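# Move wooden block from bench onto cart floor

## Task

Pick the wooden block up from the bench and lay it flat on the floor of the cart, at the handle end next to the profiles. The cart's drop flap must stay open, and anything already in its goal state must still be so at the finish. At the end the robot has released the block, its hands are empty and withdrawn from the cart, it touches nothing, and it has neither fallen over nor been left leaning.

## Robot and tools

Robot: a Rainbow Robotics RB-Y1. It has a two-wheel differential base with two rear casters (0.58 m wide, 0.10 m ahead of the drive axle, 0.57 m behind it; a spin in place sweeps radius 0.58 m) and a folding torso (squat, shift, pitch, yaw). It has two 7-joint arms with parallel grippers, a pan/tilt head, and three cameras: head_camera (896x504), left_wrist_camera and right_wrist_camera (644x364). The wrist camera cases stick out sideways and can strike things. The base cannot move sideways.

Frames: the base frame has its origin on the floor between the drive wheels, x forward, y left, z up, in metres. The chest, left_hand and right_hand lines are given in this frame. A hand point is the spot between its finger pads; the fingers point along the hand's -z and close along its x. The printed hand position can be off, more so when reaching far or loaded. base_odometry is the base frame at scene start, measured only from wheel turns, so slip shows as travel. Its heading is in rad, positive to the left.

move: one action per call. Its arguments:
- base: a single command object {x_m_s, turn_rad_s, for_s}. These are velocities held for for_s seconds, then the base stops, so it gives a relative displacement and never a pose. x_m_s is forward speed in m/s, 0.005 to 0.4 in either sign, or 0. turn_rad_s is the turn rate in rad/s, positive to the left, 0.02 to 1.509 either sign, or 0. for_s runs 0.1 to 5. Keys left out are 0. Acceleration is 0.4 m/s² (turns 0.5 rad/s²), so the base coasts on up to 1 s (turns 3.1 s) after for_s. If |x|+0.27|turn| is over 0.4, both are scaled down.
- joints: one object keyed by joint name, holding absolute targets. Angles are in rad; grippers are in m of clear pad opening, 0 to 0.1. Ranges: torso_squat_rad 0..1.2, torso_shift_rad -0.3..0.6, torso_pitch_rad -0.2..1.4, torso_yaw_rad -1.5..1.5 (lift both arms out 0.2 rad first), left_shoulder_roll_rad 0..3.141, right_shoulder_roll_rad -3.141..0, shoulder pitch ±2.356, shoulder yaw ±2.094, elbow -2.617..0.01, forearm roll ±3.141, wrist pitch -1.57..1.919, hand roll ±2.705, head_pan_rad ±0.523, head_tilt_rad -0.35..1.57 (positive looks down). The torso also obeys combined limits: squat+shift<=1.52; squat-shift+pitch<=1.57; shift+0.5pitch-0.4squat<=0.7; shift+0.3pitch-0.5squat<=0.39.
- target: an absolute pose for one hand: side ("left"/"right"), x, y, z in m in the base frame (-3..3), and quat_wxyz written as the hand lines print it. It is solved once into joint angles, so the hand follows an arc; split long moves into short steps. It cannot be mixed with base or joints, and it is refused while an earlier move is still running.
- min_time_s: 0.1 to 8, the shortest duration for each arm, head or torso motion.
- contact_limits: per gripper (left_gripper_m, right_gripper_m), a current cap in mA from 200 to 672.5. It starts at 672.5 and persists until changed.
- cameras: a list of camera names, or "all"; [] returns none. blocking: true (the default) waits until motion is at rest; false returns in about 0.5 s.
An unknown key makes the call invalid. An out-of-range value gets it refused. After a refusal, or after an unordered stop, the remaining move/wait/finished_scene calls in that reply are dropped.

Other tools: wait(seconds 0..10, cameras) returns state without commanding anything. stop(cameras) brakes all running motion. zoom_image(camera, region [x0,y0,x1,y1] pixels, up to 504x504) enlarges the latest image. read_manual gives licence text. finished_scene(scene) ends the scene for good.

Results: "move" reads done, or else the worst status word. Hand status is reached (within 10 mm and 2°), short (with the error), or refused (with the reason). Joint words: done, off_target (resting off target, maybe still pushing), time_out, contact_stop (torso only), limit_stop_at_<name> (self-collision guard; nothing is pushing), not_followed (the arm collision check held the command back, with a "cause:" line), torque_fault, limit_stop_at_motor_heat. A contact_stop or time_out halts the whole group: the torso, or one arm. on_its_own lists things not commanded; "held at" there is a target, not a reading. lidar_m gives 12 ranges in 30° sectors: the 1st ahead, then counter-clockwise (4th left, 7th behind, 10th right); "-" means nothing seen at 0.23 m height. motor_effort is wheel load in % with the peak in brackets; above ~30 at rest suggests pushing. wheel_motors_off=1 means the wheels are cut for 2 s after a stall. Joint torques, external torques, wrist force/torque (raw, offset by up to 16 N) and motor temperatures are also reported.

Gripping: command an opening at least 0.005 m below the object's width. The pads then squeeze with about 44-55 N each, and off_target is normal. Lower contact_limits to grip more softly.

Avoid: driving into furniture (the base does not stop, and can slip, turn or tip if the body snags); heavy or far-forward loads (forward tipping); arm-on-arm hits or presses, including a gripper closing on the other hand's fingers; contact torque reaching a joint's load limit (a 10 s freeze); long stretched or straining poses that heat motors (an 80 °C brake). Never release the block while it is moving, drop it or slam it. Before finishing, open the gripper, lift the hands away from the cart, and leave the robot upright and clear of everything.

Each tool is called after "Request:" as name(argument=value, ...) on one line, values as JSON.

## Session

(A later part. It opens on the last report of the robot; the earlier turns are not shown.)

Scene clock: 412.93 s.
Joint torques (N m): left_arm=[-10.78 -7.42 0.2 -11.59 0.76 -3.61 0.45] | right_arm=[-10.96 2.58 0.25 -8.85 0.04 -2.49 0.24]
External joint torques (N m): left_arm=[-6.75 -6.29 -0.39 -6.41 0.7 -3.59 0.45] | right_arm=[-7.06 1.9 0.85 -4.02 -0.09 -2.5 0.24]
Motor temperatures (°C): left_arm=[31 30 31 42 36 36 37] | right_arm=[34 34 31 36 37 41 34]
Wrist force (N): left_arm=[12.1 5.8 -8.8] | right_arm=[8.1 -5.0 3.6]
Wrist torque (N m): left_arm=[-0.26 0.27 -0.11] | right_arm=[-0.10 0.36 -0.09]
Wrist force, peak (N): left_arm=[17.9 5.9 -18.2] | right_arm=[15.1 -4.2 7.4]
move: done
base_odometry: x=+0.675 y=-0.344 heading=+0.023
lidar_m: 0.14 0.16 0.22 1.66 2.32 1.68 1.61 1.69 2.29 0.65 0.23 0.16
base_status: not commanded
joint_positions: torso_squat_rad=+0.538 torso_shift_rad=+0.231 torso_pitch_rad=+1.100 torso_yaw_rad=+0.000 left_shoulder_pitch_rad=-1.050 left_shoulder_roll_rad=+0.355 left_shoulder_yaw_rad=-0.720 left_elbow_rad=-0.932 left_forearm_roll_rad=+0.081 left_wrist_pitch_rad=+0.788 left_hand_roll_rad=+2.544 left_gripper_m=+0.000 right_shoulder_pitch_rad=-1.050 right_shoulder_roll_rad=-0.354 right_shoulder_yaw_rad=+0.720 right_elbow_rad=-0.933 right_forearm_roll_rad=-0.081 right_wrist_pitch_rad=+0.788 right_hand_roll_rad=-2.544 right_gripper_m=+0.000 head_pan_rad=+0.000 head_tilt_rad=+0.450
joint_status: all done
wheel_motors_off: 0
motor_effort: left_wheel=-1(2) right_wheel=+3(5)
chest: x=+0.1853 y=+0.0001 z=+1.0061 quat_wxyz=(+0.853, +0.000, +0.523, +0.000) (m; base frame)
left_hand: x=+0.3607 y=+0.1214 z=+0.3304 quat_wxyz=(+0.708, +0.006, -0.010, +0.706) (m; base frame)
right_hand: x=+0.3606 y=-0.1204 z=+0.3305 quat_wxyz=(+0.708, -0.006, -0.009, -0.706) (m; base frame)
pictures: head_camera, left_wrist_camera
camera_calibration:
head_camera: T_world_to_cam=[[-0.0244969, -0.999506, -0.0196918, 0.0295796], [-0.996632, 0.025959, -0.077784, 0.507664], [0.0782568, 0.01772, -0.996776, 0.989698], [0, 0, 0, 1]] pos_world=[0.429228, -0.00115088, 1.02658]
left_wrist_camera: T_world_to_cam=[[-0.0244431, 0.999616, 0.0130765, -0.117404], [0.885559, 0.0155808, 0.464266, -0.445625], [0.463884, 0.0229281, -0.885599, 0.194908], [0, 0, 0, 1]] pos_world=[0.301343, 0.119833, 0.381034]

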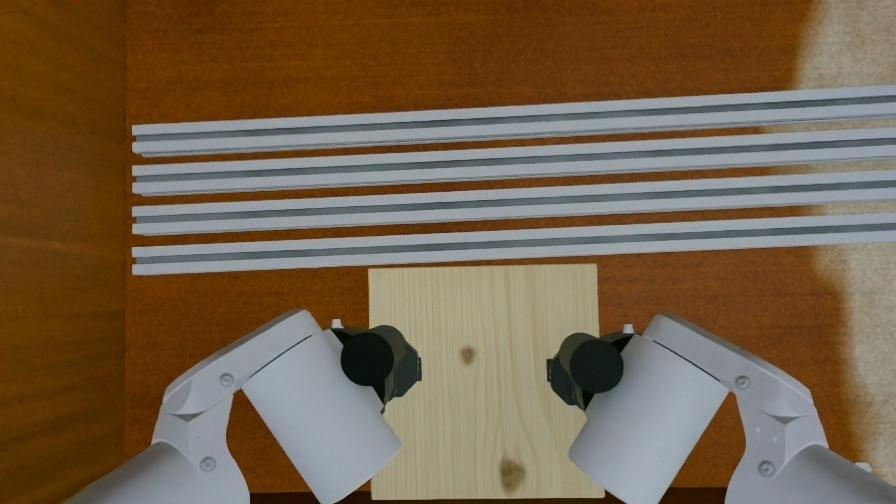

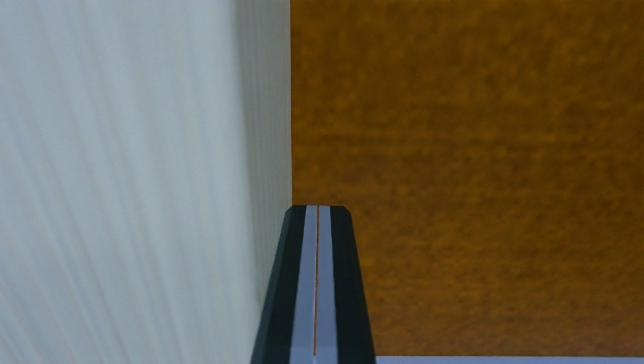

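Request:
move(joints={"left_shoulder_roll_rad":0.358,"right_shoulder_roll_rad":-0.358}, min_time_s=1.5, cameras=[])

Request:
move(joints={"left_shoulder_roll_rad":0.38,"right_shoulder_roll_rad":-0.38}, min_time_s=1.5)

Request:
zoom_image(camera="head_camera", region=[330, 240, 640, 504])

Scene clock: 416.43 s.
Joint torques (N m): left_arm=[-6.49 -2.92 0.58 -7.41 0.41 -1.41 0.41] | right_arm=[-5.73 -0.69 -0.25 -5.79 0.13 -0.15 0.29]
External joint torques (N m): left_arm=[-2.43 -1.86 -0.03 -2.22 0.36 -1.39 0.42] | right_arm=[-1.79 -1.29 0.37 -0.97 0 -0.16 0.29]
Motor temperatures (°C): left_arm=[31 30 31 41 36 36 37] | right_arm=[34 34 31 36 37 40 34]
Wrist force (N): left_arm=[3.5 1.2 -7.5] | right_arm=[-0.1 2.3 -5.3]
Wrist torque (N m): left_arm=[-0.19 0.21 0.03] | right_arm=[-0.23 0.13 -0.06]
Wrist force, peak (N): left_arm=[13.0 5.9 -10.7] | right_arm=[8.8 -5.6 3.5]
move: done
base_odometry: x=+0.675 y=-0.344 heading=+0.023
lidar_m: 0.14 0.15 0.23 1.65 2.33 1.68 1.61 1.69 2.29 0.64 0.22 0.16
base_status: not commanded
joint_positions: torso_squat_rad=+0.538 torso_shift_rad=+0.231 torso_pitch_rad=+1.100 torso_yaw_rad=+0.000 left_shoulder_pitch_rad=-1.051 left_shoulder_roll_rad=+0.358 left_shoulder_yaw_rad=-0.720 left_elbow_rad=-0.933 left_forearm_roll_rad=+0.081 left_wrist_pitch_rad=+0.787 left_hand_roll_rad=+2.544 left_gripper_m=+0.000 right_shoulder_pitch_rad=-1.052 right_shoulder_roll_rad=-0.358 right_shoulder_yaw_rad=+0.720 right_elbow_rad=-0.934 right_forearm_roll_rad=-0.081 right_wrist_pitch_rad=+0.787 right_hand_roll_rad=-2.544 right_gripper_m=+0.000 head_pan_rad=+0.000 head_tilt_rad=+0.450
joint_status: all done
wheel_motors_off: 0
motor_effort: left_wheel=+0(1) right_wheel=+2(4)
chest: x=+0.1853 y=+0.0001 z=+1.0060 quat_wxyz=(+0.853, +0.000, +0.523, +0.000) (m; base frame)
left_hand: x=+0.3623 y=+0.1225 z=+0.3305 quat_wxyz=(+0.708, +0.005, -0.011, +0.706) (m; base frame)
right_hand: x=+0.3623 y=-0.1217 z=+0.3306 quat_wxyz=(+0.708, -0.005, -0.011, -0.706) (m; base frame)
pictures: none
No camera images: "cameras" was empty.

Scene clock: 418.23 s.
Joint torques (N m): left_arm=[-4.67 -0.71 0.81 -5.5 0.41 -0.59 0.28] | right_arm=[-4.45 -1.3 -0.72 -4.05 0.25 0.22 0.16]
External joint torques (N m): left_arm=[-0.61 -0.23 0.07 -0.45 0.38 -0.59 0.28] | right_arm=[-0.51 -1.32 0.04 0.65 0.1 0.18 0.16]
Motor temperatures (°C): left_arm=[31 30 31 41 35 35 37] | right_arm=[34 33 31 36 36 40 34]
Wrist force (N): left_arm=[0.7 0.3 -8.3] | right_arm=[-0.4 2.0 -5.3]
Wrist torque (N m): left_arm=[-0.18 0.18 0.10] | right_arm=[-0.21 0.09 -0.09]
Wrist force, peak (N): left_arm=[4.3 1.0 -8.3] | right_arm=[-0.7 2.5 -5.8]
move: done
base_odometry: x=+0.675 y=-0.344 heading=+0.023
lidar_m: 0.14 0.16 0.22 1.65 2.33 1.68 1.62 1.69 2.29 0.64 0.24 0.16
base_status: not commanded
joint_positions: torso_squat_rad=+0.538 torso_shift_rad=+0.231 torso_pitch_rad=+1.100 torso_yaw_rad=+0.000 left_shoulder_pitch_rad=-1.052 left_shoulder_roll_rad=+0.380 left_shoulder_yaw_rad=-0.720 left_elbow_rad=-0.934 left_forearm_roll_rad=+0.081 left_wrist_pitch_rad=+0.787 left_hand_roll_rad=+2.544 left_gripper_m=+0.000 right_shoulder_pitch_rad=-1.052 right_shoulder_roll_rad=-0.380 right_shoulder_yaw_rad=+0.720 right_elbow_rad=-0.934 right_forearm_roll_rad=-0.081 right_wrist_pitch_rad=+0.787 right_hand_roll_rad=-2.544 right_gripper_m=+0.000 head_pan_rad=+0.000 head_tilt_rad=+0.450
joint_status: all done
wheel_motors_off: 0
motor_effort: left_wheel=+0(1) right_wheel=+2(4)
chest: x=+0.1853 y=+0.0001 z=+1.0060 quat_wxyz=(+0.853, +0.000, +0.523, +0.000) (m; base frame)
left_hand: x=+0.3671 y=+0.1367 z=+0.3294 quat_wxyz=(+0.709, +0.010, -0.020, +0.705) (m; base frame)
right_hand: x=+0.3671 y=-0.1363 z=+0.3295 quat_wxyz=(+0.708, -0.010, -0.020, -0.705) (m; base frame)
pictures: head_camera, left_wrist_camera, right_wrist_camera
camera_calibration:
head_camera: T_world_to_cam=[[-0.024499, -0.999506, -0.0196896, 0.0295787], [-0.99664, 0.0259591, -0.0776845, 0.507657], [0.0781572, 0.0177202, -0.996784, 0.989642], [0, 0, 0, 1]] pos_world=[0.429328, -0.00115088, 1.02648]
left_wrist_camera: T_world_to_cam=[[-0.0225811, 0.999178, 0.0336778, -0.139878], [0.880969, 0.00396162, 0.473158, -0.450784], [0.472635, 0.0403535, -0.880334, 0.183482], [0, 0, 0, 1]] pos_world=[0.307248, 0.134144, 0.379528]
right_wrist_camera: T_world_to_cam=[[-0.0327095, 0.997061, -0.0692825, 0.169495], [0.853439, 0.0639403, 0.517255, -0.447944], [0.520165, -0.0422092, -0.853022, 0.156541], [0, 0, 0, 1]] pos_world=[0.30641, -0.133748, 0.376977]

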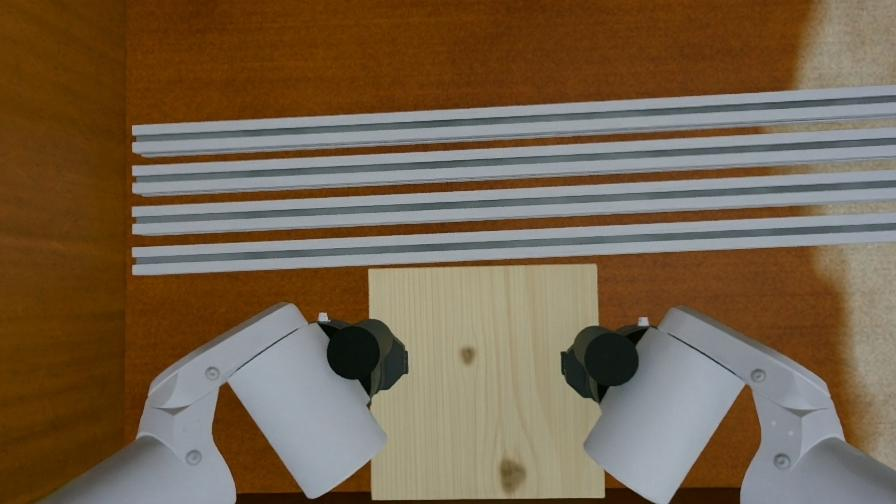

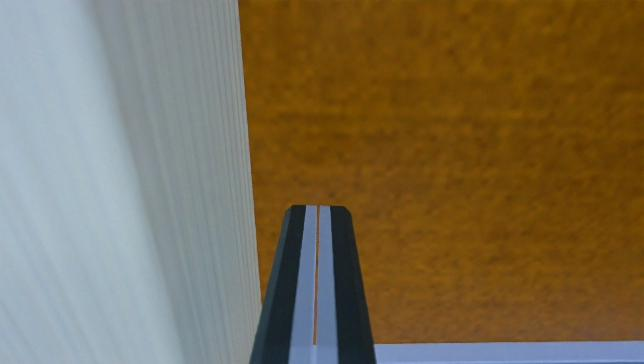

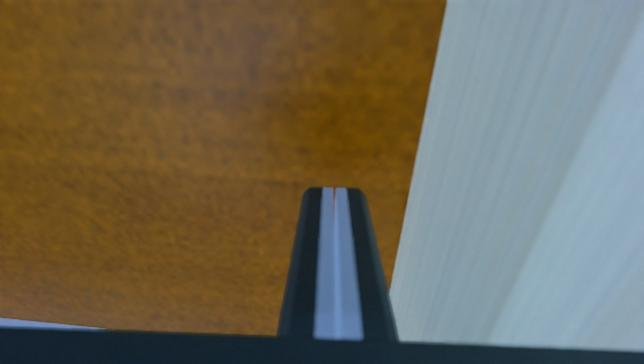

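Scaled by 1.626 from the camera's 896x504 image, which has a finer 1280x720 frame.

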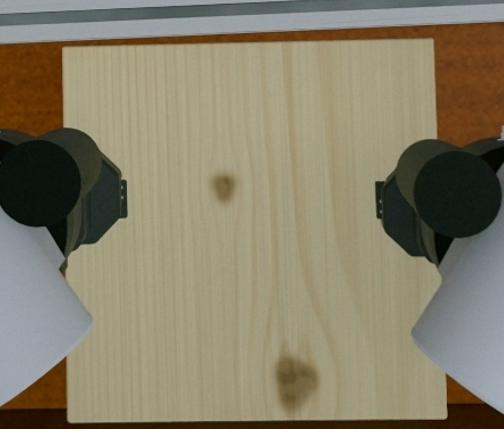

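Request:
move(target={"side":"left","x":0.36,"y":0.265,"z":0.345,"quat_wxyz":[0.7071,0,0,0.7071]}, cameras=["head_camera"])

Request:
move(target={"side":"right","x":0.35,"y":-0.131,"z":0.335,"quat_wxyz":[0.7071,0,0,-0.7071]}, cameras=["head_camera"])

Scene clock: 429.17 s.
Joint torques (N m): left_arm=[-1.82 4.38 3.38 -4.65 -0.29 -0.35 0.2] | right_arm=[-4.57 -0.64 -0.21 -4.57 0.27 0.29 0.17]
External joint torques (N m): left_arm=[-0.72 -2.05 1.21 -0.63 -0.35 -0.31 0.2] | right_arm=[-0.62 -0.65 0.54 0.12 0.11 0.25 0.17]
Motor temperatures (°C): left_arm=[31 30 31 40 35 35 37] | right_arm=[34 33 31 34 36 39 34]
Wrist force (N): left_arm=[0.0 -0.4 -8.0] | right_arm=[-0.5 2.4 -5.4]
Wrist torque (N m): left_arm=[-0.15 0.07 0.08] | right_arm=[-0.30 0.09 -0.10]
Wrist force, peak (N): left_arm=[0.1 -0.3 -8.9] | right_arm=[-0.3 2.7 -6.0]
move: done
base_odometry: x=+0.675 y=-0.344 heading=+0.024
lidar_m: 0.14 0.15 0.22 1.67 2.33 1.68 1.61 1.68 2.30 0.63 0.22 0.15
base_status: not commanded
joint_positions: torso_squat_rad=+0.538 torso_shift_rad=+0.231 torso_pitch_rad=+1.100 torso_yaw_rad=+0.000 left_shoulder_pitch_rad=-0.870 left_shoulder_roll_rad=+0.710 left_shoulder_yaw_rad=-0.652 left_elbow_rad=-1.151 left_forearm_roll_rad=+0.390 left_wrist_pitch_rad=+0.660 left_hand_roll_rad=+2.313 left_gripper_m=+0.000 right_shoulder_pitch_rad=-1.052 right_shoulder_roll_rad=-0.380 right_shoulder_yaw_rad=+0.720 right_elbow_rad=-0.934 right_forearm_roll_rad=-0.081 right_wrist_pitch_rad=+0.787 right_hand_roll_rad=-2.544 right_gripper_m=+0.000 head_pan_rad=+0.000 head_tilt_rad=+0.450
joint_status: all done
wheel_motors_off: 0
motor_effort: left_wheel=+1(3) right_wheel=-1(4)
chest: x=+0.1853 y=+0.0001 z=+1.0060 quat_wxyz=(+0.853, +0.000, +0.523, +0.000) (m; base frame)
left_hand: x=+0.3599 y=+0.2652 z=+0.3450 quat_wxyz=(+0.707, +0.000, +0.000, +0.707) (m; base frame)
left_hand_status: reached (checked arc, planned for 0.7 s): 0 mm and 0.0 deg off.
right_hand: x=+0.3671 y=-0.1364 z=+0.3294 quat_wxyz=(+0.708, -0.010, -0.020, -0.705) (m; base frame)
pictures: head_camera
camera_calibration:
head_camera: T_world_to_cam=[[-0.0244927, -0.999504, -0.0197893, 0.0295781], [-0.99664, 0.0259606, -0.0776819, 0.507657], [0.0781571, 0.0178201, -0.996782, 0.989642], [0, 0, 0, 1]] pos_world=[0.429328, -0.00125113, 1.02648]

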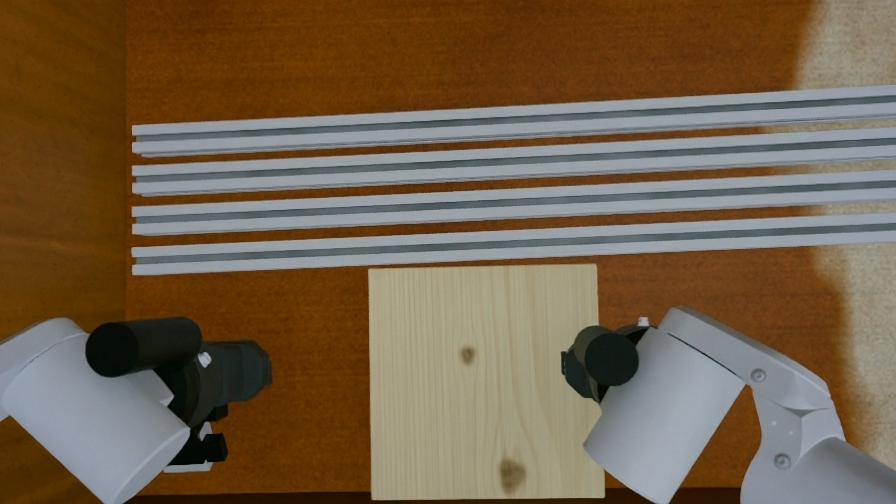

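Scene clock: 429.97 s.
Joint torques (N m): left_arm=[-1.5 4.68 3.1 -4.21 -0.2 -0.44 0.18] | right_arm=[-2.73 -0.47 -0.2 -5.37 -0.11 0.03 0.14]
External joint torques (N m): left_arm=[-0.4 -1.78 0.93 -0.19 -0.27 -0.39 0.18] | right_arm=[0.22 -0.35 0.47 -0.41 -0.22 0.05 0.14]
Motor temperatures (°C): left_arm=[31 30 31 40 35 35 37] | right_arm=[34 33 31 34 36 39 34]
Wrist force (N): left_arm=[0.2 -0.3 -8.5] | right_arm=[-0.5 2.2 -5.1]
Wrist torque (N m): left_arm=[-0.15 0.12 0.11] | right_arm=[-0.25 0.08 -0.08]
Wrist force, peak (N): left_arm=[0.2 -0.3 -8.5] | right_arm=[-1.2 3.4 -5.3]
move: done
base_odometry: x=+0.675 y=-0.344 heading=+0.024
lidar_m: 0.14 0.15 0.23 1.66 2.35 1.70 1.61 1.70 2.30 0.64 0.23 0.16
base_status: not commanded
joint_positions: torso_squat_rad=+0.538 torso_shift_rad=+0.231 torso_pitch_rad=+1.100 torso_yaw_rad=+0.000 left_shoulder_pitch_rad=-0.870 left_shoulder_roll_rad=+0.710 left_shoulder_yaw_rad=-0.652 left_elbow_rad=-1.151 left_forearm_roll_rad=+0.390 left_wrist_pitch_rad=+0.660 left_hand_roll_rad=+2.313 left_gripper_m=+0.000 right_shoulder_pitch_rad=-0.994 right_shoulder_roll_rad=-0.407 right_shoulder_yaw_rad=+0.722 right_elbow_rad=-1.026 right_forearm_roll_rad=-0.104 right_wrist_pitch_rad=+0.790 right_hand_roll_rad=-2.536 right_gripper_m=+0.000 head_pan_rad=+0.000 head_tilt_rad=+0.450
joint_status: all done
wheel_motors_off: 0
motor_effort: left_wheel=+0(1) right_wheel=+0(3)
chest: x=+0.1854 y=+0.0001 z=+1.0060 quat_wxyz=(+0.853, +0.000, +0.523, +0.000) (m; base frame)
left_hand: x=+0.3599 y=+0.2651 z=+0.3450 quat_wxyz=(+0.707, +0.000, +0.000, +0.707) (m; base frame)
right_hand: x=+0.3500 y=-0.1309 z=+0.3349 quat_wxyz=(+0.707, +0.000, +0.000, -0.707) (m; base frame)
right_hand_status: reached (checked arc, planned for 0.4 s): 0 mm and 0.0 deg off.
pictures: head_camera
camera_calibration:
head_camera: T_world_to_cam=[[-0.024596, -0.999501, -0.0197957, 0.0296294], [-0.996638, 0.026064, -0.0776781, 0.507652], [0.0781554, 0.0178186, -0.996782, 0.989643], [0, 0, 0, 1]] pos_world=[0.429328, -0.00125081, 1.02648]

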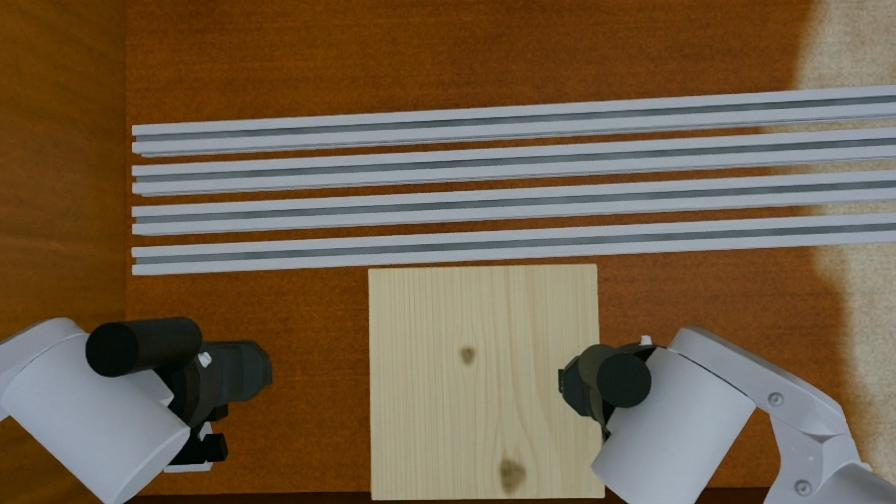

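Request:
move(target={"side":"right","x":0.35,"y":-0.075,"z":0.33,"quat_wxyz":[0.7071,0,0,-0.7071]}, min_time_s=2, cameras=["head_camera"])

Scene clock: 433.20 s.
Joint torques (N m): left_arm=[-1.26 4.56 3.13 -4.17 -0.21 -0.39 0.19] | right_arm=[-8 7.33 0.36 -5.39 0.32 -1.66 -0.26]
External joint torques (N m): left_arm=[-0.14 -1.9 0.96 -0.15 -0.27 -0.34 0.18] | right_arm=[-3.59 4.32 0.52 -0.48 0.21 -1.65 -0.26]
Motor temperatures (°C): left_arm=[31 29 31 40 35 34 37] | right_arm=[34 32 31 34 36 39 34]
Wrist force (N): left_arm=[0.3 0.2 -7.4] | right_arm=[8.3 -2.9 11.6]
Wrist torque (N m): left_arm=[-0.16 0.11 0.07] | right_arm=[-0.04 0.53 -0.09]
Wrist force, peak (N): left_arm=[0.5 -0.3 -8.9] | right_arm=[26.7 10.4 50.6]
move: done
base_odometry: x=+0.675 y=-0.344 heading=+0.023
lidar_m: 0.15 0.15 0.22 1.67 2.33 1.69 1.62 1.69 2.30 0.65 0.22 0.17
base_status: not commanded
joint_positions: torso_squat_rad=+0.538 torso_shift_rad=+0.231 torso_pitch_rad=+1.099 torso_yaw_rad=+0.000 left_shoulder_pitch_rad=-0.870 left_shoulder_roll_rad=+0.710 left_shoulder_yaw_rad=-0.652 left_elbow_rad=-1.151 left_forearm_roll_rad=+0.390 left_wrist_pitch_rad=+0.660 left_hand_roll_rad=+2.313 left_gripper_m=+0.000 right_shoulder_pitch_rad=-1.093 right_shoulder_roll_rad=-0.250 right_shoulder_yaw_rad=+0.746 right_elbow_rad=-0.839 right_forearm_roll_rad=-0.029 right_wrist_pitch_rad=+0.778 right_hand_roll_rad=-2.606 right_gripper_m=+0.000 head_pan_rad=+0.000 head_tilt_rad=+0.450
joint_status: all done
wheel_motors_off: 0
motor_effort: left_wheel=-4(5) right_wheel=+2(4)
chest: x=+0.1852 y=+0.0001 z=+1.0062 quat_wxyz=(+0.853, +0.000, +0.522, +0.000) (m; base frame)
left_hand: x=+0.3601 y=+0.2650 z=+0.3452 quat_wxyz=(+0.707, +0.000, +0.000, +0.707) (m; base frame)
right_hand: x=+0.3497 y=-0.0762 z=+0.3304 quat_wxyz=(+0.707, -0.001, +0.000, -0.707) (m; base frame)
right_hand_status: reached (checked arc, planned for 2.0 s): 1 mm and 0.1 deg off.
pictures: head_camera
camera_calibration:
head_camera: T_world_to_cam=[[-0.0246879, -0.999501, -0.0197132, 0.0295856], [-0.996596, 0.026158, -0.0781749, 0.507967], [0.0786516, 0.0177161, -0.996745, 0.989705], [0, 0, 0, 1]] pos_world=[0.429127, -0.00125027, 1.02678]

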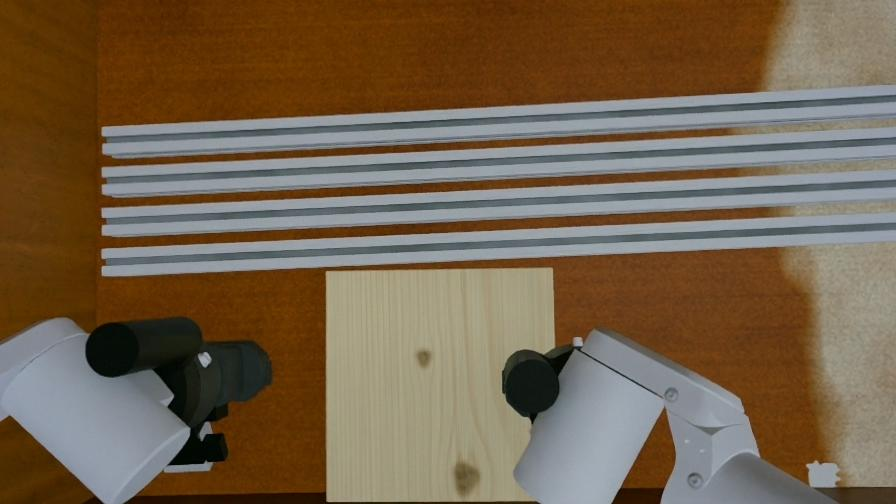

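Request:
move(target={"side":"right","x":0.35,"y":-0.13,"z":0.335,"quat_wxyz":[0.7071,0,0,-0.7071]}, min_time_s=1, cameras=["head_camera"])

Request:
move(joints={"left_shoulder_pitch_rad":-1.0,"left_shoulder_roll_rad":0.49,"left_shoulder_yaw_rad":-0.72,"left_elbow_rad":-1.0,"left_forearm_roll_rad":0.1,"left_wrist_pitch_rad":0.8,"left_hand_roll_rad":2.53}, min_time_s=1, cameras=["head_camera"])

Scene clock: 437.77 s.
Joint torques (N m): left_arm=[-1.55 4.66 3.42 -4.31 -0.19 -0.44 0.18] | right_arm=[-1.91 -0.4 -2.62 -5.62 -0.25 0.07 0.15]
External joint torques (N m): left_arm=[-0.45 -1.8 1.25 -0.29 -0.25 -0.4 0.18] | right_arm=[1.06 -0.35 -1.97 -0.65 -0.36 0.08 0.15]
Motor temperatures (°C): left_arm=[31 29 31 39 35 34 37] | right_arm=[34 32 31 34 36 39 34]
Wrist force (N): left_arm=[0.5 -1.1 -7.4] | right_arm=[0.0 2.0 -5.8]
Wrist torque (N m): left_arm=[-0.04 0.16 0.08] | right_arm=[-0.24 0.13 -0.07]
Wrist force, peak (N): left_arm=[0.8 -0.4 -8.5] | right_arm=[8.4 -2.8 12.0]
move: done
base_odometry: x=+0.675 y=-0.344 heading=+0.023
lidar_m: 0.14 0.15 0.22 1.66 2.32 1.70 1.61 1.70 2.30 0.65 0.23 0.16
base_status: not commanded
joint_positions: torso_squat_rad=+0.538 torso_shift_rad=+0.231 torso_pitch_rad=+1.100 torso_yaw_rad=+0.000 left_shoulder_pitch_rad=-0.870 left_shoulder_roll_rad=+0.710 left_shoulder_yaw_rad=-0.652 left_elbow_rad=-1.151 left_forearm_roll_rad=+0.390 left_wrist_pitch_rad=+0.660 left_hand_roll_rad=+2.313 left_gripper_m=+0.000 right_shoulder_pitch_rad=-0.995 right_shoulder_roll_rad=-0.403 right_shoulder_yaw_rad=+0.720 right_elbow_rad=-1.023 right_forearm_roll_rad=-0.102 right_wrist_pitch_rad=+0.790 right_hand_roll_rad=-2.534 right_gripper_m=+0.000 head_pan_rad=+0.000 head_tilt_rad=+0.450
joint_status: all done
wheel_motors_off: 0
motor_effort: left_wheel=-1(4) right_wheel=+0(2)
chest: x=+0.1853 y=+0.0001 z=+1.0060 quat_wxyz=(+0.853, +0.000, +0.523, +0.000) (m; base frame)
left_hand: x=+0.3600 y=+0.2650 z=+0.3450 quat_wxyz=(+0.707, +0.000, +0.000, +0.707) (m; base frame)
right_hand: x=+0.3499 y=-0.1297 z=+0.3348 quat_wxyz=(+0.707, +0.000, +0.000, -0.707) (m; base frame)
right_hand_status: reached (checked arc, planned for 1.0 s): 0 mm and 0.0 deg off.
pictures: head_camera
camera_calibration:
head_camera: T_world_to_cam=[[-0.0245903, -0.999502, -0.0197977, 0.029631], [-0.99663, 0.0260602, -0.0777778, 0.507759], [0.078255, 0.0178184, -0.996774, 0.989691], [0, 0, 0, 1]] pos_world=[0.429328, -0.00125082, 1.02658]

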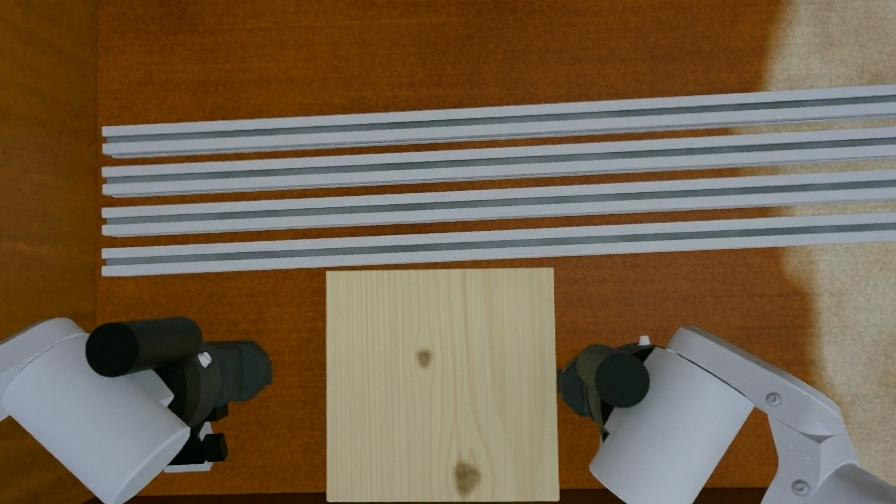

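Scene clock: 439.07 s.
Joint torques (N m): left_arm=[-3.12 1.12 0.78 -3.58 -0.19 0.11 0.18] | right_arm=[-1.88 -0.31 -2.67 -5.39 -0.25 0.07 0.26]
External joint torques (N m): left_arm=[-0.08 -0.9 -0.39 0.99 -0.16 -0.01 0.19] | right_arm=[1.09 -0.27 -2.02 -0.42 -0.36 0.09 0.26]
Motor temperatures (°C): left_arm=[31 29 31 39 35 34 37] | right_arm=[34 32 31 34 36 39 34]
Wrist force (N): left_arm=[-0.2 0.3 -7.5] | right_arm=[-0.3 2.5 -5.0]
Wrist torque (N m): left_arm=[-0.19 0.13 0.10] | right_arm=[-0.28 0.10 -0.08]
Wrist force, peak (N): left_arm=[0.6 0.3 -8.3] | right_arm=[-0.2 2.2 -6.1]
move: done
base_odometry: x=+0.675 y=-0.344 heading=+0.024
lidar_m: 0.14 0.15 0.21 1.66 2.31 1.68 1.61 1.69 2.31 0.65 0.23 0.15
base_status: not commanded
joint_positions: torso_squat_rad=+0.538 torso_shift_rad=+0.231 torso_pitch_rad=+1.100 torso_yaw_rad=+0.000 left_shoulder_pitch_rad=-1.000 left_shoulder_roll_rad=+0.490 left_shoulder_yaw_rad=-0.720 left_elbow_rad=-1.000 left_forearm_roll_rad=+0.100 left_wrist_pitch_rad=+0.800 left_hand_roll_rad=+2.530 left_gripper_m=+0.000 right_shoulder_pitch_rad=-0.995 right_shoulder_roll_rad=-0.403 right_shoulder_yaw_rad=+0.720 right_elbow_rad=-1.023 right_forearm_roll_rad=-0.102 right_wrist_pitch_rad=+0.790 right_hand_roll_rad=-2.534 right_gripper_m=+0.000 head_pan_rad=+0.000 head_tilt_rad=+0.450
joint_status: all done
wheel_motors_off: 0
motor_effort: left_wheel=-1(1) right_wheel=-1(2)
chest: x=+0.1853 y=+0.0001 z=+1.0060 quat_wxyz=(+0.853, +0.000, +0.523, +0.000) (m; base frame)
left_hand: x=+0.3648 y=+0.1973 z=+0.3301 quat_wxyz=(+0.711, +0.034, -0.043, +0.701) (m; base frame)
right_hand: x=+0.3499 y=-0.1297 z=+0.3348 quat_wxyz=(+0.707, +0.000, +0.000, -0.707) (m; base frame)
pictures: head_camera
camera_calibration:
head_camera: T_world_to_cam=[[-0.0245903, -0.999502, -0.0197977, 0.029631], [-0.99663, 0.0260602, -0.0777778, 0.507759], [0.078255, 0.0178184, -0.996774, 0.989691], [0, 0, 0, 1]] pos_world=[0.429328, -0.00125082, 1.02658]

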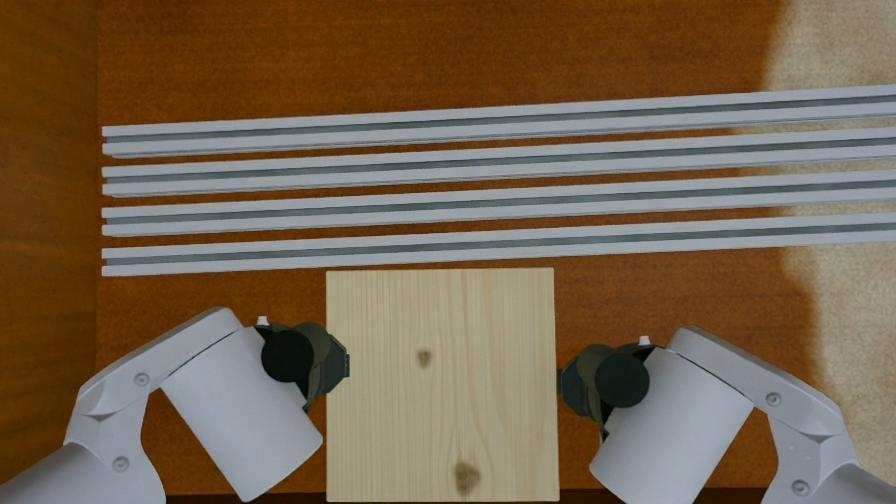

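Request:
move(joints={"torso_squat_rad":0.34,"torso_shift_rad":0.175,"torso_pitch_rad":0.95,"left_shoulder_pitch_rad":-0.942,"left_shoulder_roll_rad":0.5,"left_shoulder_yaw_rad":-0.733,"left_elbow_rad":-1.115,"left_forearm_roll_rad":0.17,"left_wrist_pitch_rad":0.946,"left_hand_roll_rad":2.501,"right_shoulder_pitch_rad":-0.942,"right_shoulder_roll_rad":-0.44,"right_shoulder_yaw_rad":0.733,"right_elbow_rad":-1.115,"right_forearm_roll_rad":-0.17,"right_wrist_pitch_rad":0.946,"right_hand_roll_rad":-2.501,"head_tilt_rad":0.55}, min_time_s=2, cameras=["head_camera"])

Request:
move(joints={"torso_squat_rad":0.225,"torso_shift_rad":0.15,"torso_pitch_rad":0.8,"left_shoulder_pitch_rad":-0.87,"left_shoulder_roll_rad":0.5,"left_shoulder_yaw_rad":-0.733,"left_elbow_rad":-1.286,"left_forearm_roll_rad":0.274,"left_wrist_pitch_rad":1.126,"left_hand_roll_rad":2.464,"right_shoulder_pitch_rad":-0.87,"right_shoulder_roll_rad":-0.46,"right_shoulder_yaw_rad":0.733,"right_elbow_rad":-1.286,"right_forearm_roll_rad":-0.274,"right_wrist_pitch_rad":1.126,"right_hand_roll_rad":-2.464,"head_tilt_rad":0.65}, min_time_s=1.5, cameras=["head_camera"])

Request:
move(joints={"torso_squat_rad":0.0,"torso_shift_rad":0.1,"torso_pitch_rad":0.5,"left_shoulder_pitch_rad":-0.889,"left_shoulder_roll_rad":0.5,"left_shoulder_yaw_rad":-0.658,"left_elbow_rad":-1.51,"left_forearm_roll_rad":0.552,"left_wrist_pitch_rad":1.541,"left_hand_roll_rad":2.412,"right_shoulder_pitch_rad":-0.889,"right_shoulder_roll_rad":-0.5,"right_shoulder_yaw_rad":0.658,"right_elbow_rad":-1.51,"right_forearm_roll_rad":-0.552,"right_wrist_pitch_rad":1.541,"right_hand_roll_rad":-2.412,"head_tilt_rad":0.85}, min_time_s=2, cameras=["head_camera"])

Scene clock: 445.97 s.
Joint torques (N m): left_arm=[-4.65 2.5 1.72 -5.98 0.12 0.19 -0.29] | right_arm=[-3.93 -3.06 -0.84 -6.4 -0.22 0.35 0.3]
External joint torques (N m): left_arm=[0.97 -0.14 -0.38 -0.54 0.21 0.08 -0.28] | right_arm=[1.53 -1.48 0.85 -0.94 -0.43 0.28 0.3]
Motor temperatures (°C): left_arm=[31 29 31 39 35 34 37] | right_arm=[34 32 31 33 36 38 34]
Wrist force (N): left_arm=[0.8 0.9 -8.3] | right_arm=[-0.1 2.4 -5.0]
Wrist torque (N m): left_arm=[-0.22 0.18 0.08] | right_arm=[-0.30 0.15 -0.07]
Wrist force, peak (N): left_arm=[0.7 -0.3 -8.8] | right_arm=[0.1 2.4 -6.2]
move: done
base_odometry: x=+0.675 y=-0.344 heading=+0.024
lidar_m: 0.14 0.15 0.21 1.66 2.32 1.70 1.61 1.70 2.29 0.65 0.22 0.16
base_status: not commanded
joint_positions: torso_squat_rad=+0.340 torso_shift_rad=+0.175 torso_pitch_rad=+0.950 torso_yaw_rad=+0.000 left_shoulder_pitch_rad=-0.942 left_shoulder_roll_rad=+0.500 left_shoulder_yaw_rad=-0.733 left_elbow_rad=-1.115 left_forearm_roll_rad=+0.170 left_wrist_pitch_rad=+0.946 left_hand_roll_rad=+2.501 left_gripper_m=+0.000 right_shoulder_pitch_rad=-0.942 right_shoulder_roll_rad=-0.440 right_shoulder_yaw_rad=+0.733 right_elbow_rad=-1.115 right_forearm_roll_rad=-0.170 right_wrist_pitch_rad=+0.946 right_hand_roll_rad=-2.501 right_gripper_m=+0.000 head_pan_rad=+0.000 head_tilt_rad=+0.550
joint_status: all done
wheel_motors_off: 0
motor_effort: left_wheel=+0(2) right_wheel=+1(3)
chest: x=+0.1386 y=+0.0001 z=+1.1103 quat_wxyz=(+0.889, +0.000, +0.457, +0.000) (m; base frame)
left_hand: x=+0.3699 y=+0.1911 z=+0.4739 quat_wxyz=(+0.707, +0.031, -0.058, +0.704) (m; base frame)
right_hand: x=+0.3587 y=-0.1518 z=+0.4741 quat_wxyz=(+0.707, -0.017, -0.031, -0.706) (m; base frame)
pictures: head_camera
camera_calibration:
head_camera: T_world_to_cam=[[-0.0235736, -0.999502, -0.0209986, 0.0319064], [-0.991519, 0.0260603, -0.127323, 0.517018], [0.127807, 0.0178191, -0.991639, 1.10375], [0, 0, 0, 1]] pos_world=[0.372318, -0.00125083, 1.16102]

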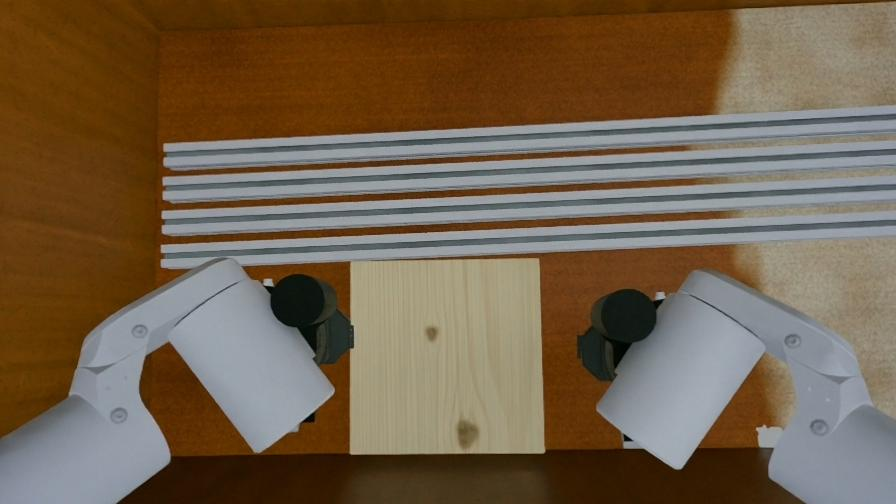

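Scene clock: 447.77 s.
Joint torques (N m): left_arm=[-6.75 2.23 3.04 -6.97 0.16 0.13 -0.36] | right_arm=[-6.32 -3.63 -1.46 -7.31 -0.03 0.32 0.2]
External joint torques (N m): left_arm=[1.08 -0.33 0.04 -0.44 0.2 0.07 -0.35] | right_arm=[1.3 -1.54 1.19 -0.97 -0.24 0.27 0.2]
Motor temperatures (°C): left_arm=[31 29 31 39 35 34 37] | right_arm=[34 32 31 33 36 38 34]
Wrist force (N): left_arm=[0.0 -0.1 -7.4] | right_arm=[-0.7 2.2 -5.5]
Wrist torque (N m): left_arm=[-0.10 0.09 0.07] | right_arm=[-0.27 0.07 -0.09]
Wrist force, peak (N): left_arm=[0.4 0.1 -8.4] | right_arm=[-0.2 1.9 -6.2]
move: done
base_odometry: x=+0.675 y=-0.344 heading=+0.023
lidar_m: 0.15 0.15 0.22 1.66 2.33 1.69 1.61 1.70 2.30 0.65 0.23 0.15
base_status: not commanded
joint_positions: torso_squat_rad=+0.225 torso_shift_rad=+0.150 torso_pitch_rad=+0.800 torso_yaw_rad=+0.000 left_shoulder_pitch_rad=-0.870 left_shoulder_roll_rad=+0.500 left_shoulder_yaw_rad=-0.733 left_elbow_rad=-1.286 left_forearm_roll_rad=+0.274 left_wrist_pitch_rad=+1.126 left_hand_roll_rad=+2.464 left_gripper_m=+0.000 right_shoulder_pitch_rad=-0.870 right_shoulder_roll_rad=-0.460 right_shoulder_yaw_rad=+0.733 right_elbow_rad=-1.286 right_forearm_roll_rad=-0.274 right_wrist_pitch_rad=+1.126 right_hand_roll_rad=-2.464 right_gripper_m=+0.000 head_pan_rad=+0.000 head_tilt_rad=+0.650
joint_status: all done
wheel_motors_off: 0
motor_effort: left_wheel=+0(2) right_wheel=+2(3)
chest: x=+0.0959 y=+0.0001 z=+1.1708 quat_wxyz=(+0.921, +0.000, +0.389, +0.000) (m; base frame)
left_hand: x=+0.3608 y=+0.1636 z=+0.5873 quat_wxyz=(+0.705, +0.023, -0.040, +0.708) (m; base frame)
right_hand: x=+0.3540 y=-0.1383 z=+0.5879 quat_wxyz=(+0.706, -0.013, -0.023, -0.708) (m; base frame)
pictures: head_camera
camera_calibration:
head_camera: T_world_to_cam=[[-0.0224962, -0.999501, -0.0221521, 0.0335211], [-0.983913, 0.0260623, -0.176735, 0.531017], [0.177224, 0.0178199, -0.984009, 1.17373], [0, 0, 0, 1]] pos_world=[0.315217, -0.00125082, 1.24955]

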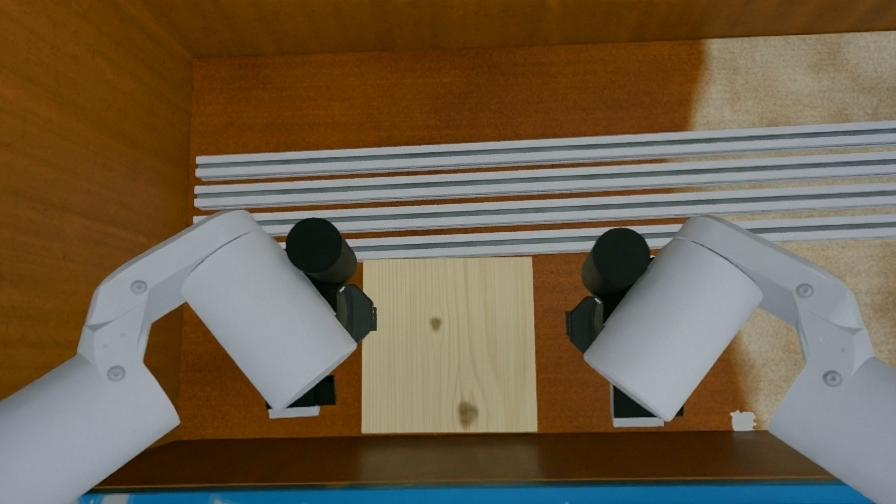

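Scene clock: 450.07 s.
Joint torques (N m): left_arm=[-13.96 2.72 7.38 -7.51 0.3 0.1 -0.28] | right_arm=[-15.77 -5.52 -6.63 -7.92 -0.1 0.24 0.19]
External joint torques (N m): left_arm=[0.31 -0.71 1.74 -0.23 0.26 0.12 -0.27] | right_arm=[-1.74 -1.58 -1.28 -1.08 -0.32 0.21 0.18]
Motor temperatures (°C): left_arm=[31 29 31 39 35 34 37] | right_arm=[34 32 31 33 36 38 34]
Wrist force (N): left_arm=[0.4 -0.8 -7.9] | right_arm=[-0.2 1.9 -5.5]
Wrist torque (N m): left_arm=[-0.12 0.14 0.10] | right_arm=[-0.20 0.10 -0.10]
Wrist force, peak (N): left_arm=[0.1 -0.2 -9.1] | right_arm=[0.2 2.6 -6.2]
move: done
base_odometry: x=+0.675 y=-0.344 heading=+0.023
lidar_m: 0.15 0.16 0.22 1.66 2.32 1.67 1.61 1.70 2.29 0.64 0.22 0.16
base_status: not commanded
joint_positions: torso_squat_rad=+0.000 torso_shift_rad=+0.100 torso_pitch_rad=+0.500 torso_yaw_rad=+0.000 left_shoulder_pitch_rad=-0.889 left_shoulder_roll_rad=+0.500 left_shoulder_yaw_rad=-0.658 left_elbow_rad=-1.510 left_forearm_roll_rad=+0.552 left_wrist_pitch_rad=+1.541 left_hand_roll_rad=+2.412 left_gripper_m=+0.000 right_shoulder_pitch_rad=-0.889 right_shoulder_roll_rad=-0.500 right_shoulder_yaw_rad=+0.658 right_elbow_rad=-1.510 right_forearm_roll_rad=-0.552 right_wrist_pitch_rad=+1.541 right_hand_roll_rad=-2.412 right_gripper_m=+0.000 head_pan_rad=+0.000 head_tilt_rad=+0.850
joint_status: all done
wheel_motors_off: 0
motor_effort: left_wheel=-1(2) right_wheel=+0(3)
chest: x=-0.0098 y=+0.0001 z=+1.2486 quat_wxyz=(+0.969, +0.000, +0.247, +0.000) (m; base frame)
left_hand: x=+0.3509 y=+0.1257 z=+0.8197 quat_wxyz=(+0.703, +0.008, -0.015, +0.711) (m; base frame)
right_hand: x=+0.3506 y=-0.1255 z=+0.8195 quat_wxyz=(+0.703, -0.008, -0.014, -0.711) (m; base frame)
pictures: head_camera
camera_calibration:
head_camera: T_world_to_cam=[[-0.0200718, -0.999504, -0.0242606, 0.0355208], [-0.96134, 0.0259595, -0.274139, 0.540439], [0.274633, 0.0178202, -0.961384, 1.27523], [0, 0, 0, 1]] pos_world=[0.170039, -0.00125113, 1.375]

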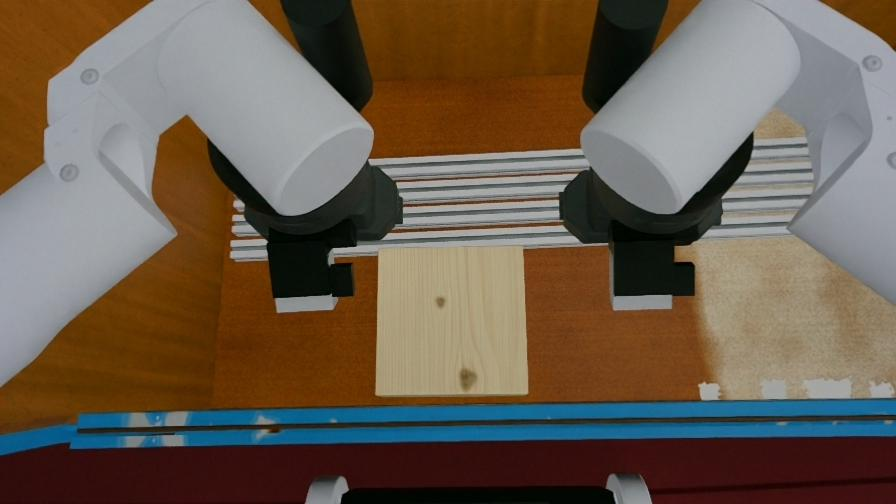

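Request:
move(base={"x_m_s":-0.2,"for_s":3.0}, joints={"head_tilt_rad":0.35}, cameras=["head_camera"])

Scene clock: 455.13 s.
Joint torques (N m): left_arm=[-13.68 2.9 7.18 -7.43 0.26 -0.06 -0.31] | right_arm=[-15.08 -5.24 -6.88 -7.44 -0.15 0.22 0.22]
External joint torques (N m): left_arm=[0.59 -0.53 1.54 -0.16 0.21 -0.05 -0.31] | right_arm=[-1.04 -1.31 -1.53 -0.6 -0.36 0.2 0.22]
Motor temperatures (°C): left_arm=[31 29 31 38 35 34 37] | right_arm=[34 31 31 33 36 38 34]
Wrist force (N): left_arm=[0.8 0.4 -7.6] | right_arm=[-0.3 2.6 -5.3]
Wrist torque (N m): left_arm=[-0.22 0.22 0.11] | right_arm=[-0.30 0.09 -0.07]
Wrist force, peak (N): left_arm=[0.3 0.3 -8.9] | right_arm=[-0.5 3.5 -5.9]
move: done
base_odometry: x=+0.075 y=-0.358 heading=+0.023
lidar_m: 0.75 0.78 1.30 4.19 1.47 1.07 1.02 1.07 1.44 3.87 1.09 0.78
base_status: done (sent for 3 of 3 s)
joint_positions: torso_squat_rad=+0.000 torso_shift_rad=+0.100 torso_pitch_rad=+0.500 torso_yaw_rad=+0.000 left_shoulder_pitch_rad=-0.889 left_shoulder_roll_rad=+0.500 left_shoulder_yaw_rad=-0.658 left_elbow_rad=-1.510 left_forearm_roll_rad=+0.552 left_wrist_pitch_rad=+1.541 left_hand_roll_rad=+2.412 left_gripper_m=+0.000 right_shoulder_pitch_rad=-0.889 right_shoulder_roll_rad=-0.500 right_shoulder_yaw_rad=+0.658 right_elbow_rad=-1.510 right_forearm_roll_rad=-0.552 right_wrist_pitch_rad=+1.541 right_hand_roll_rad=-2.412 right_gripper_m=+0.000 head_pan_rad=+0.000 head_tilt_rad=+0.350
joint_status: all done
wheel_motors_off: 0
motor_effort: left_wheel=-8(22) right_wheel=+10(33)
chest: x=-0.0098 y=+0.0001 z=+1.2486 quat_wxyz=(+0.969, +0.000, +0.247, +0.000) (m; base frame)
left_hand: x=+0.3510 y=+0.1257 z=+0.8197 quat_wxyz=(+0.703, +0.008, -0.015, +0.711) (m; base frame)
right_hand: x=+0.3508 y=-0.1254 z=+0.8196 quat_wxyz=(+0.703, -0.008, -0.014, -0.711) (m; base frame)
pictures: head_camera
camera_calibration:
head_camera: T_world_to_cam=[[-0.00598671, -0.999504, -0.0309147, 0.0434427], [-0.712258, 0.0259617, -0.701437, 1.11826], [0.701892, 0.01782, -0.71206, 0.877689], [0, 0, 0, 1]] pos_world=[0.180707, -0.00125112, 1.4107]

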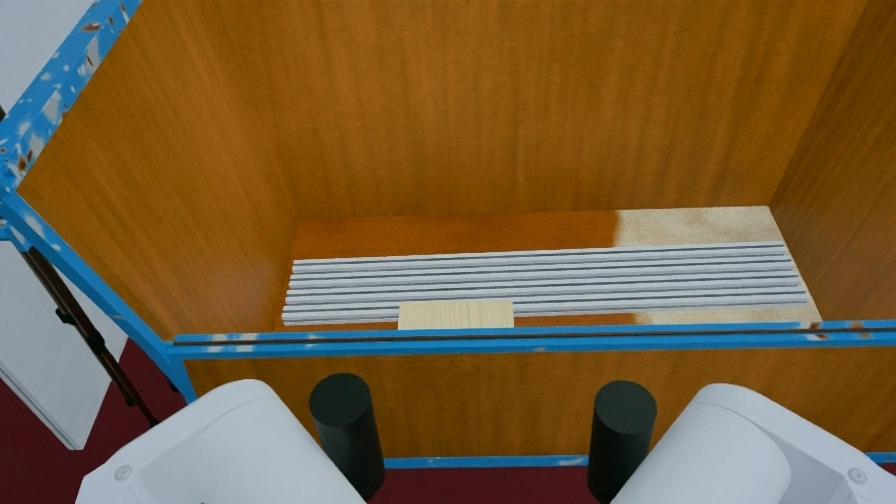

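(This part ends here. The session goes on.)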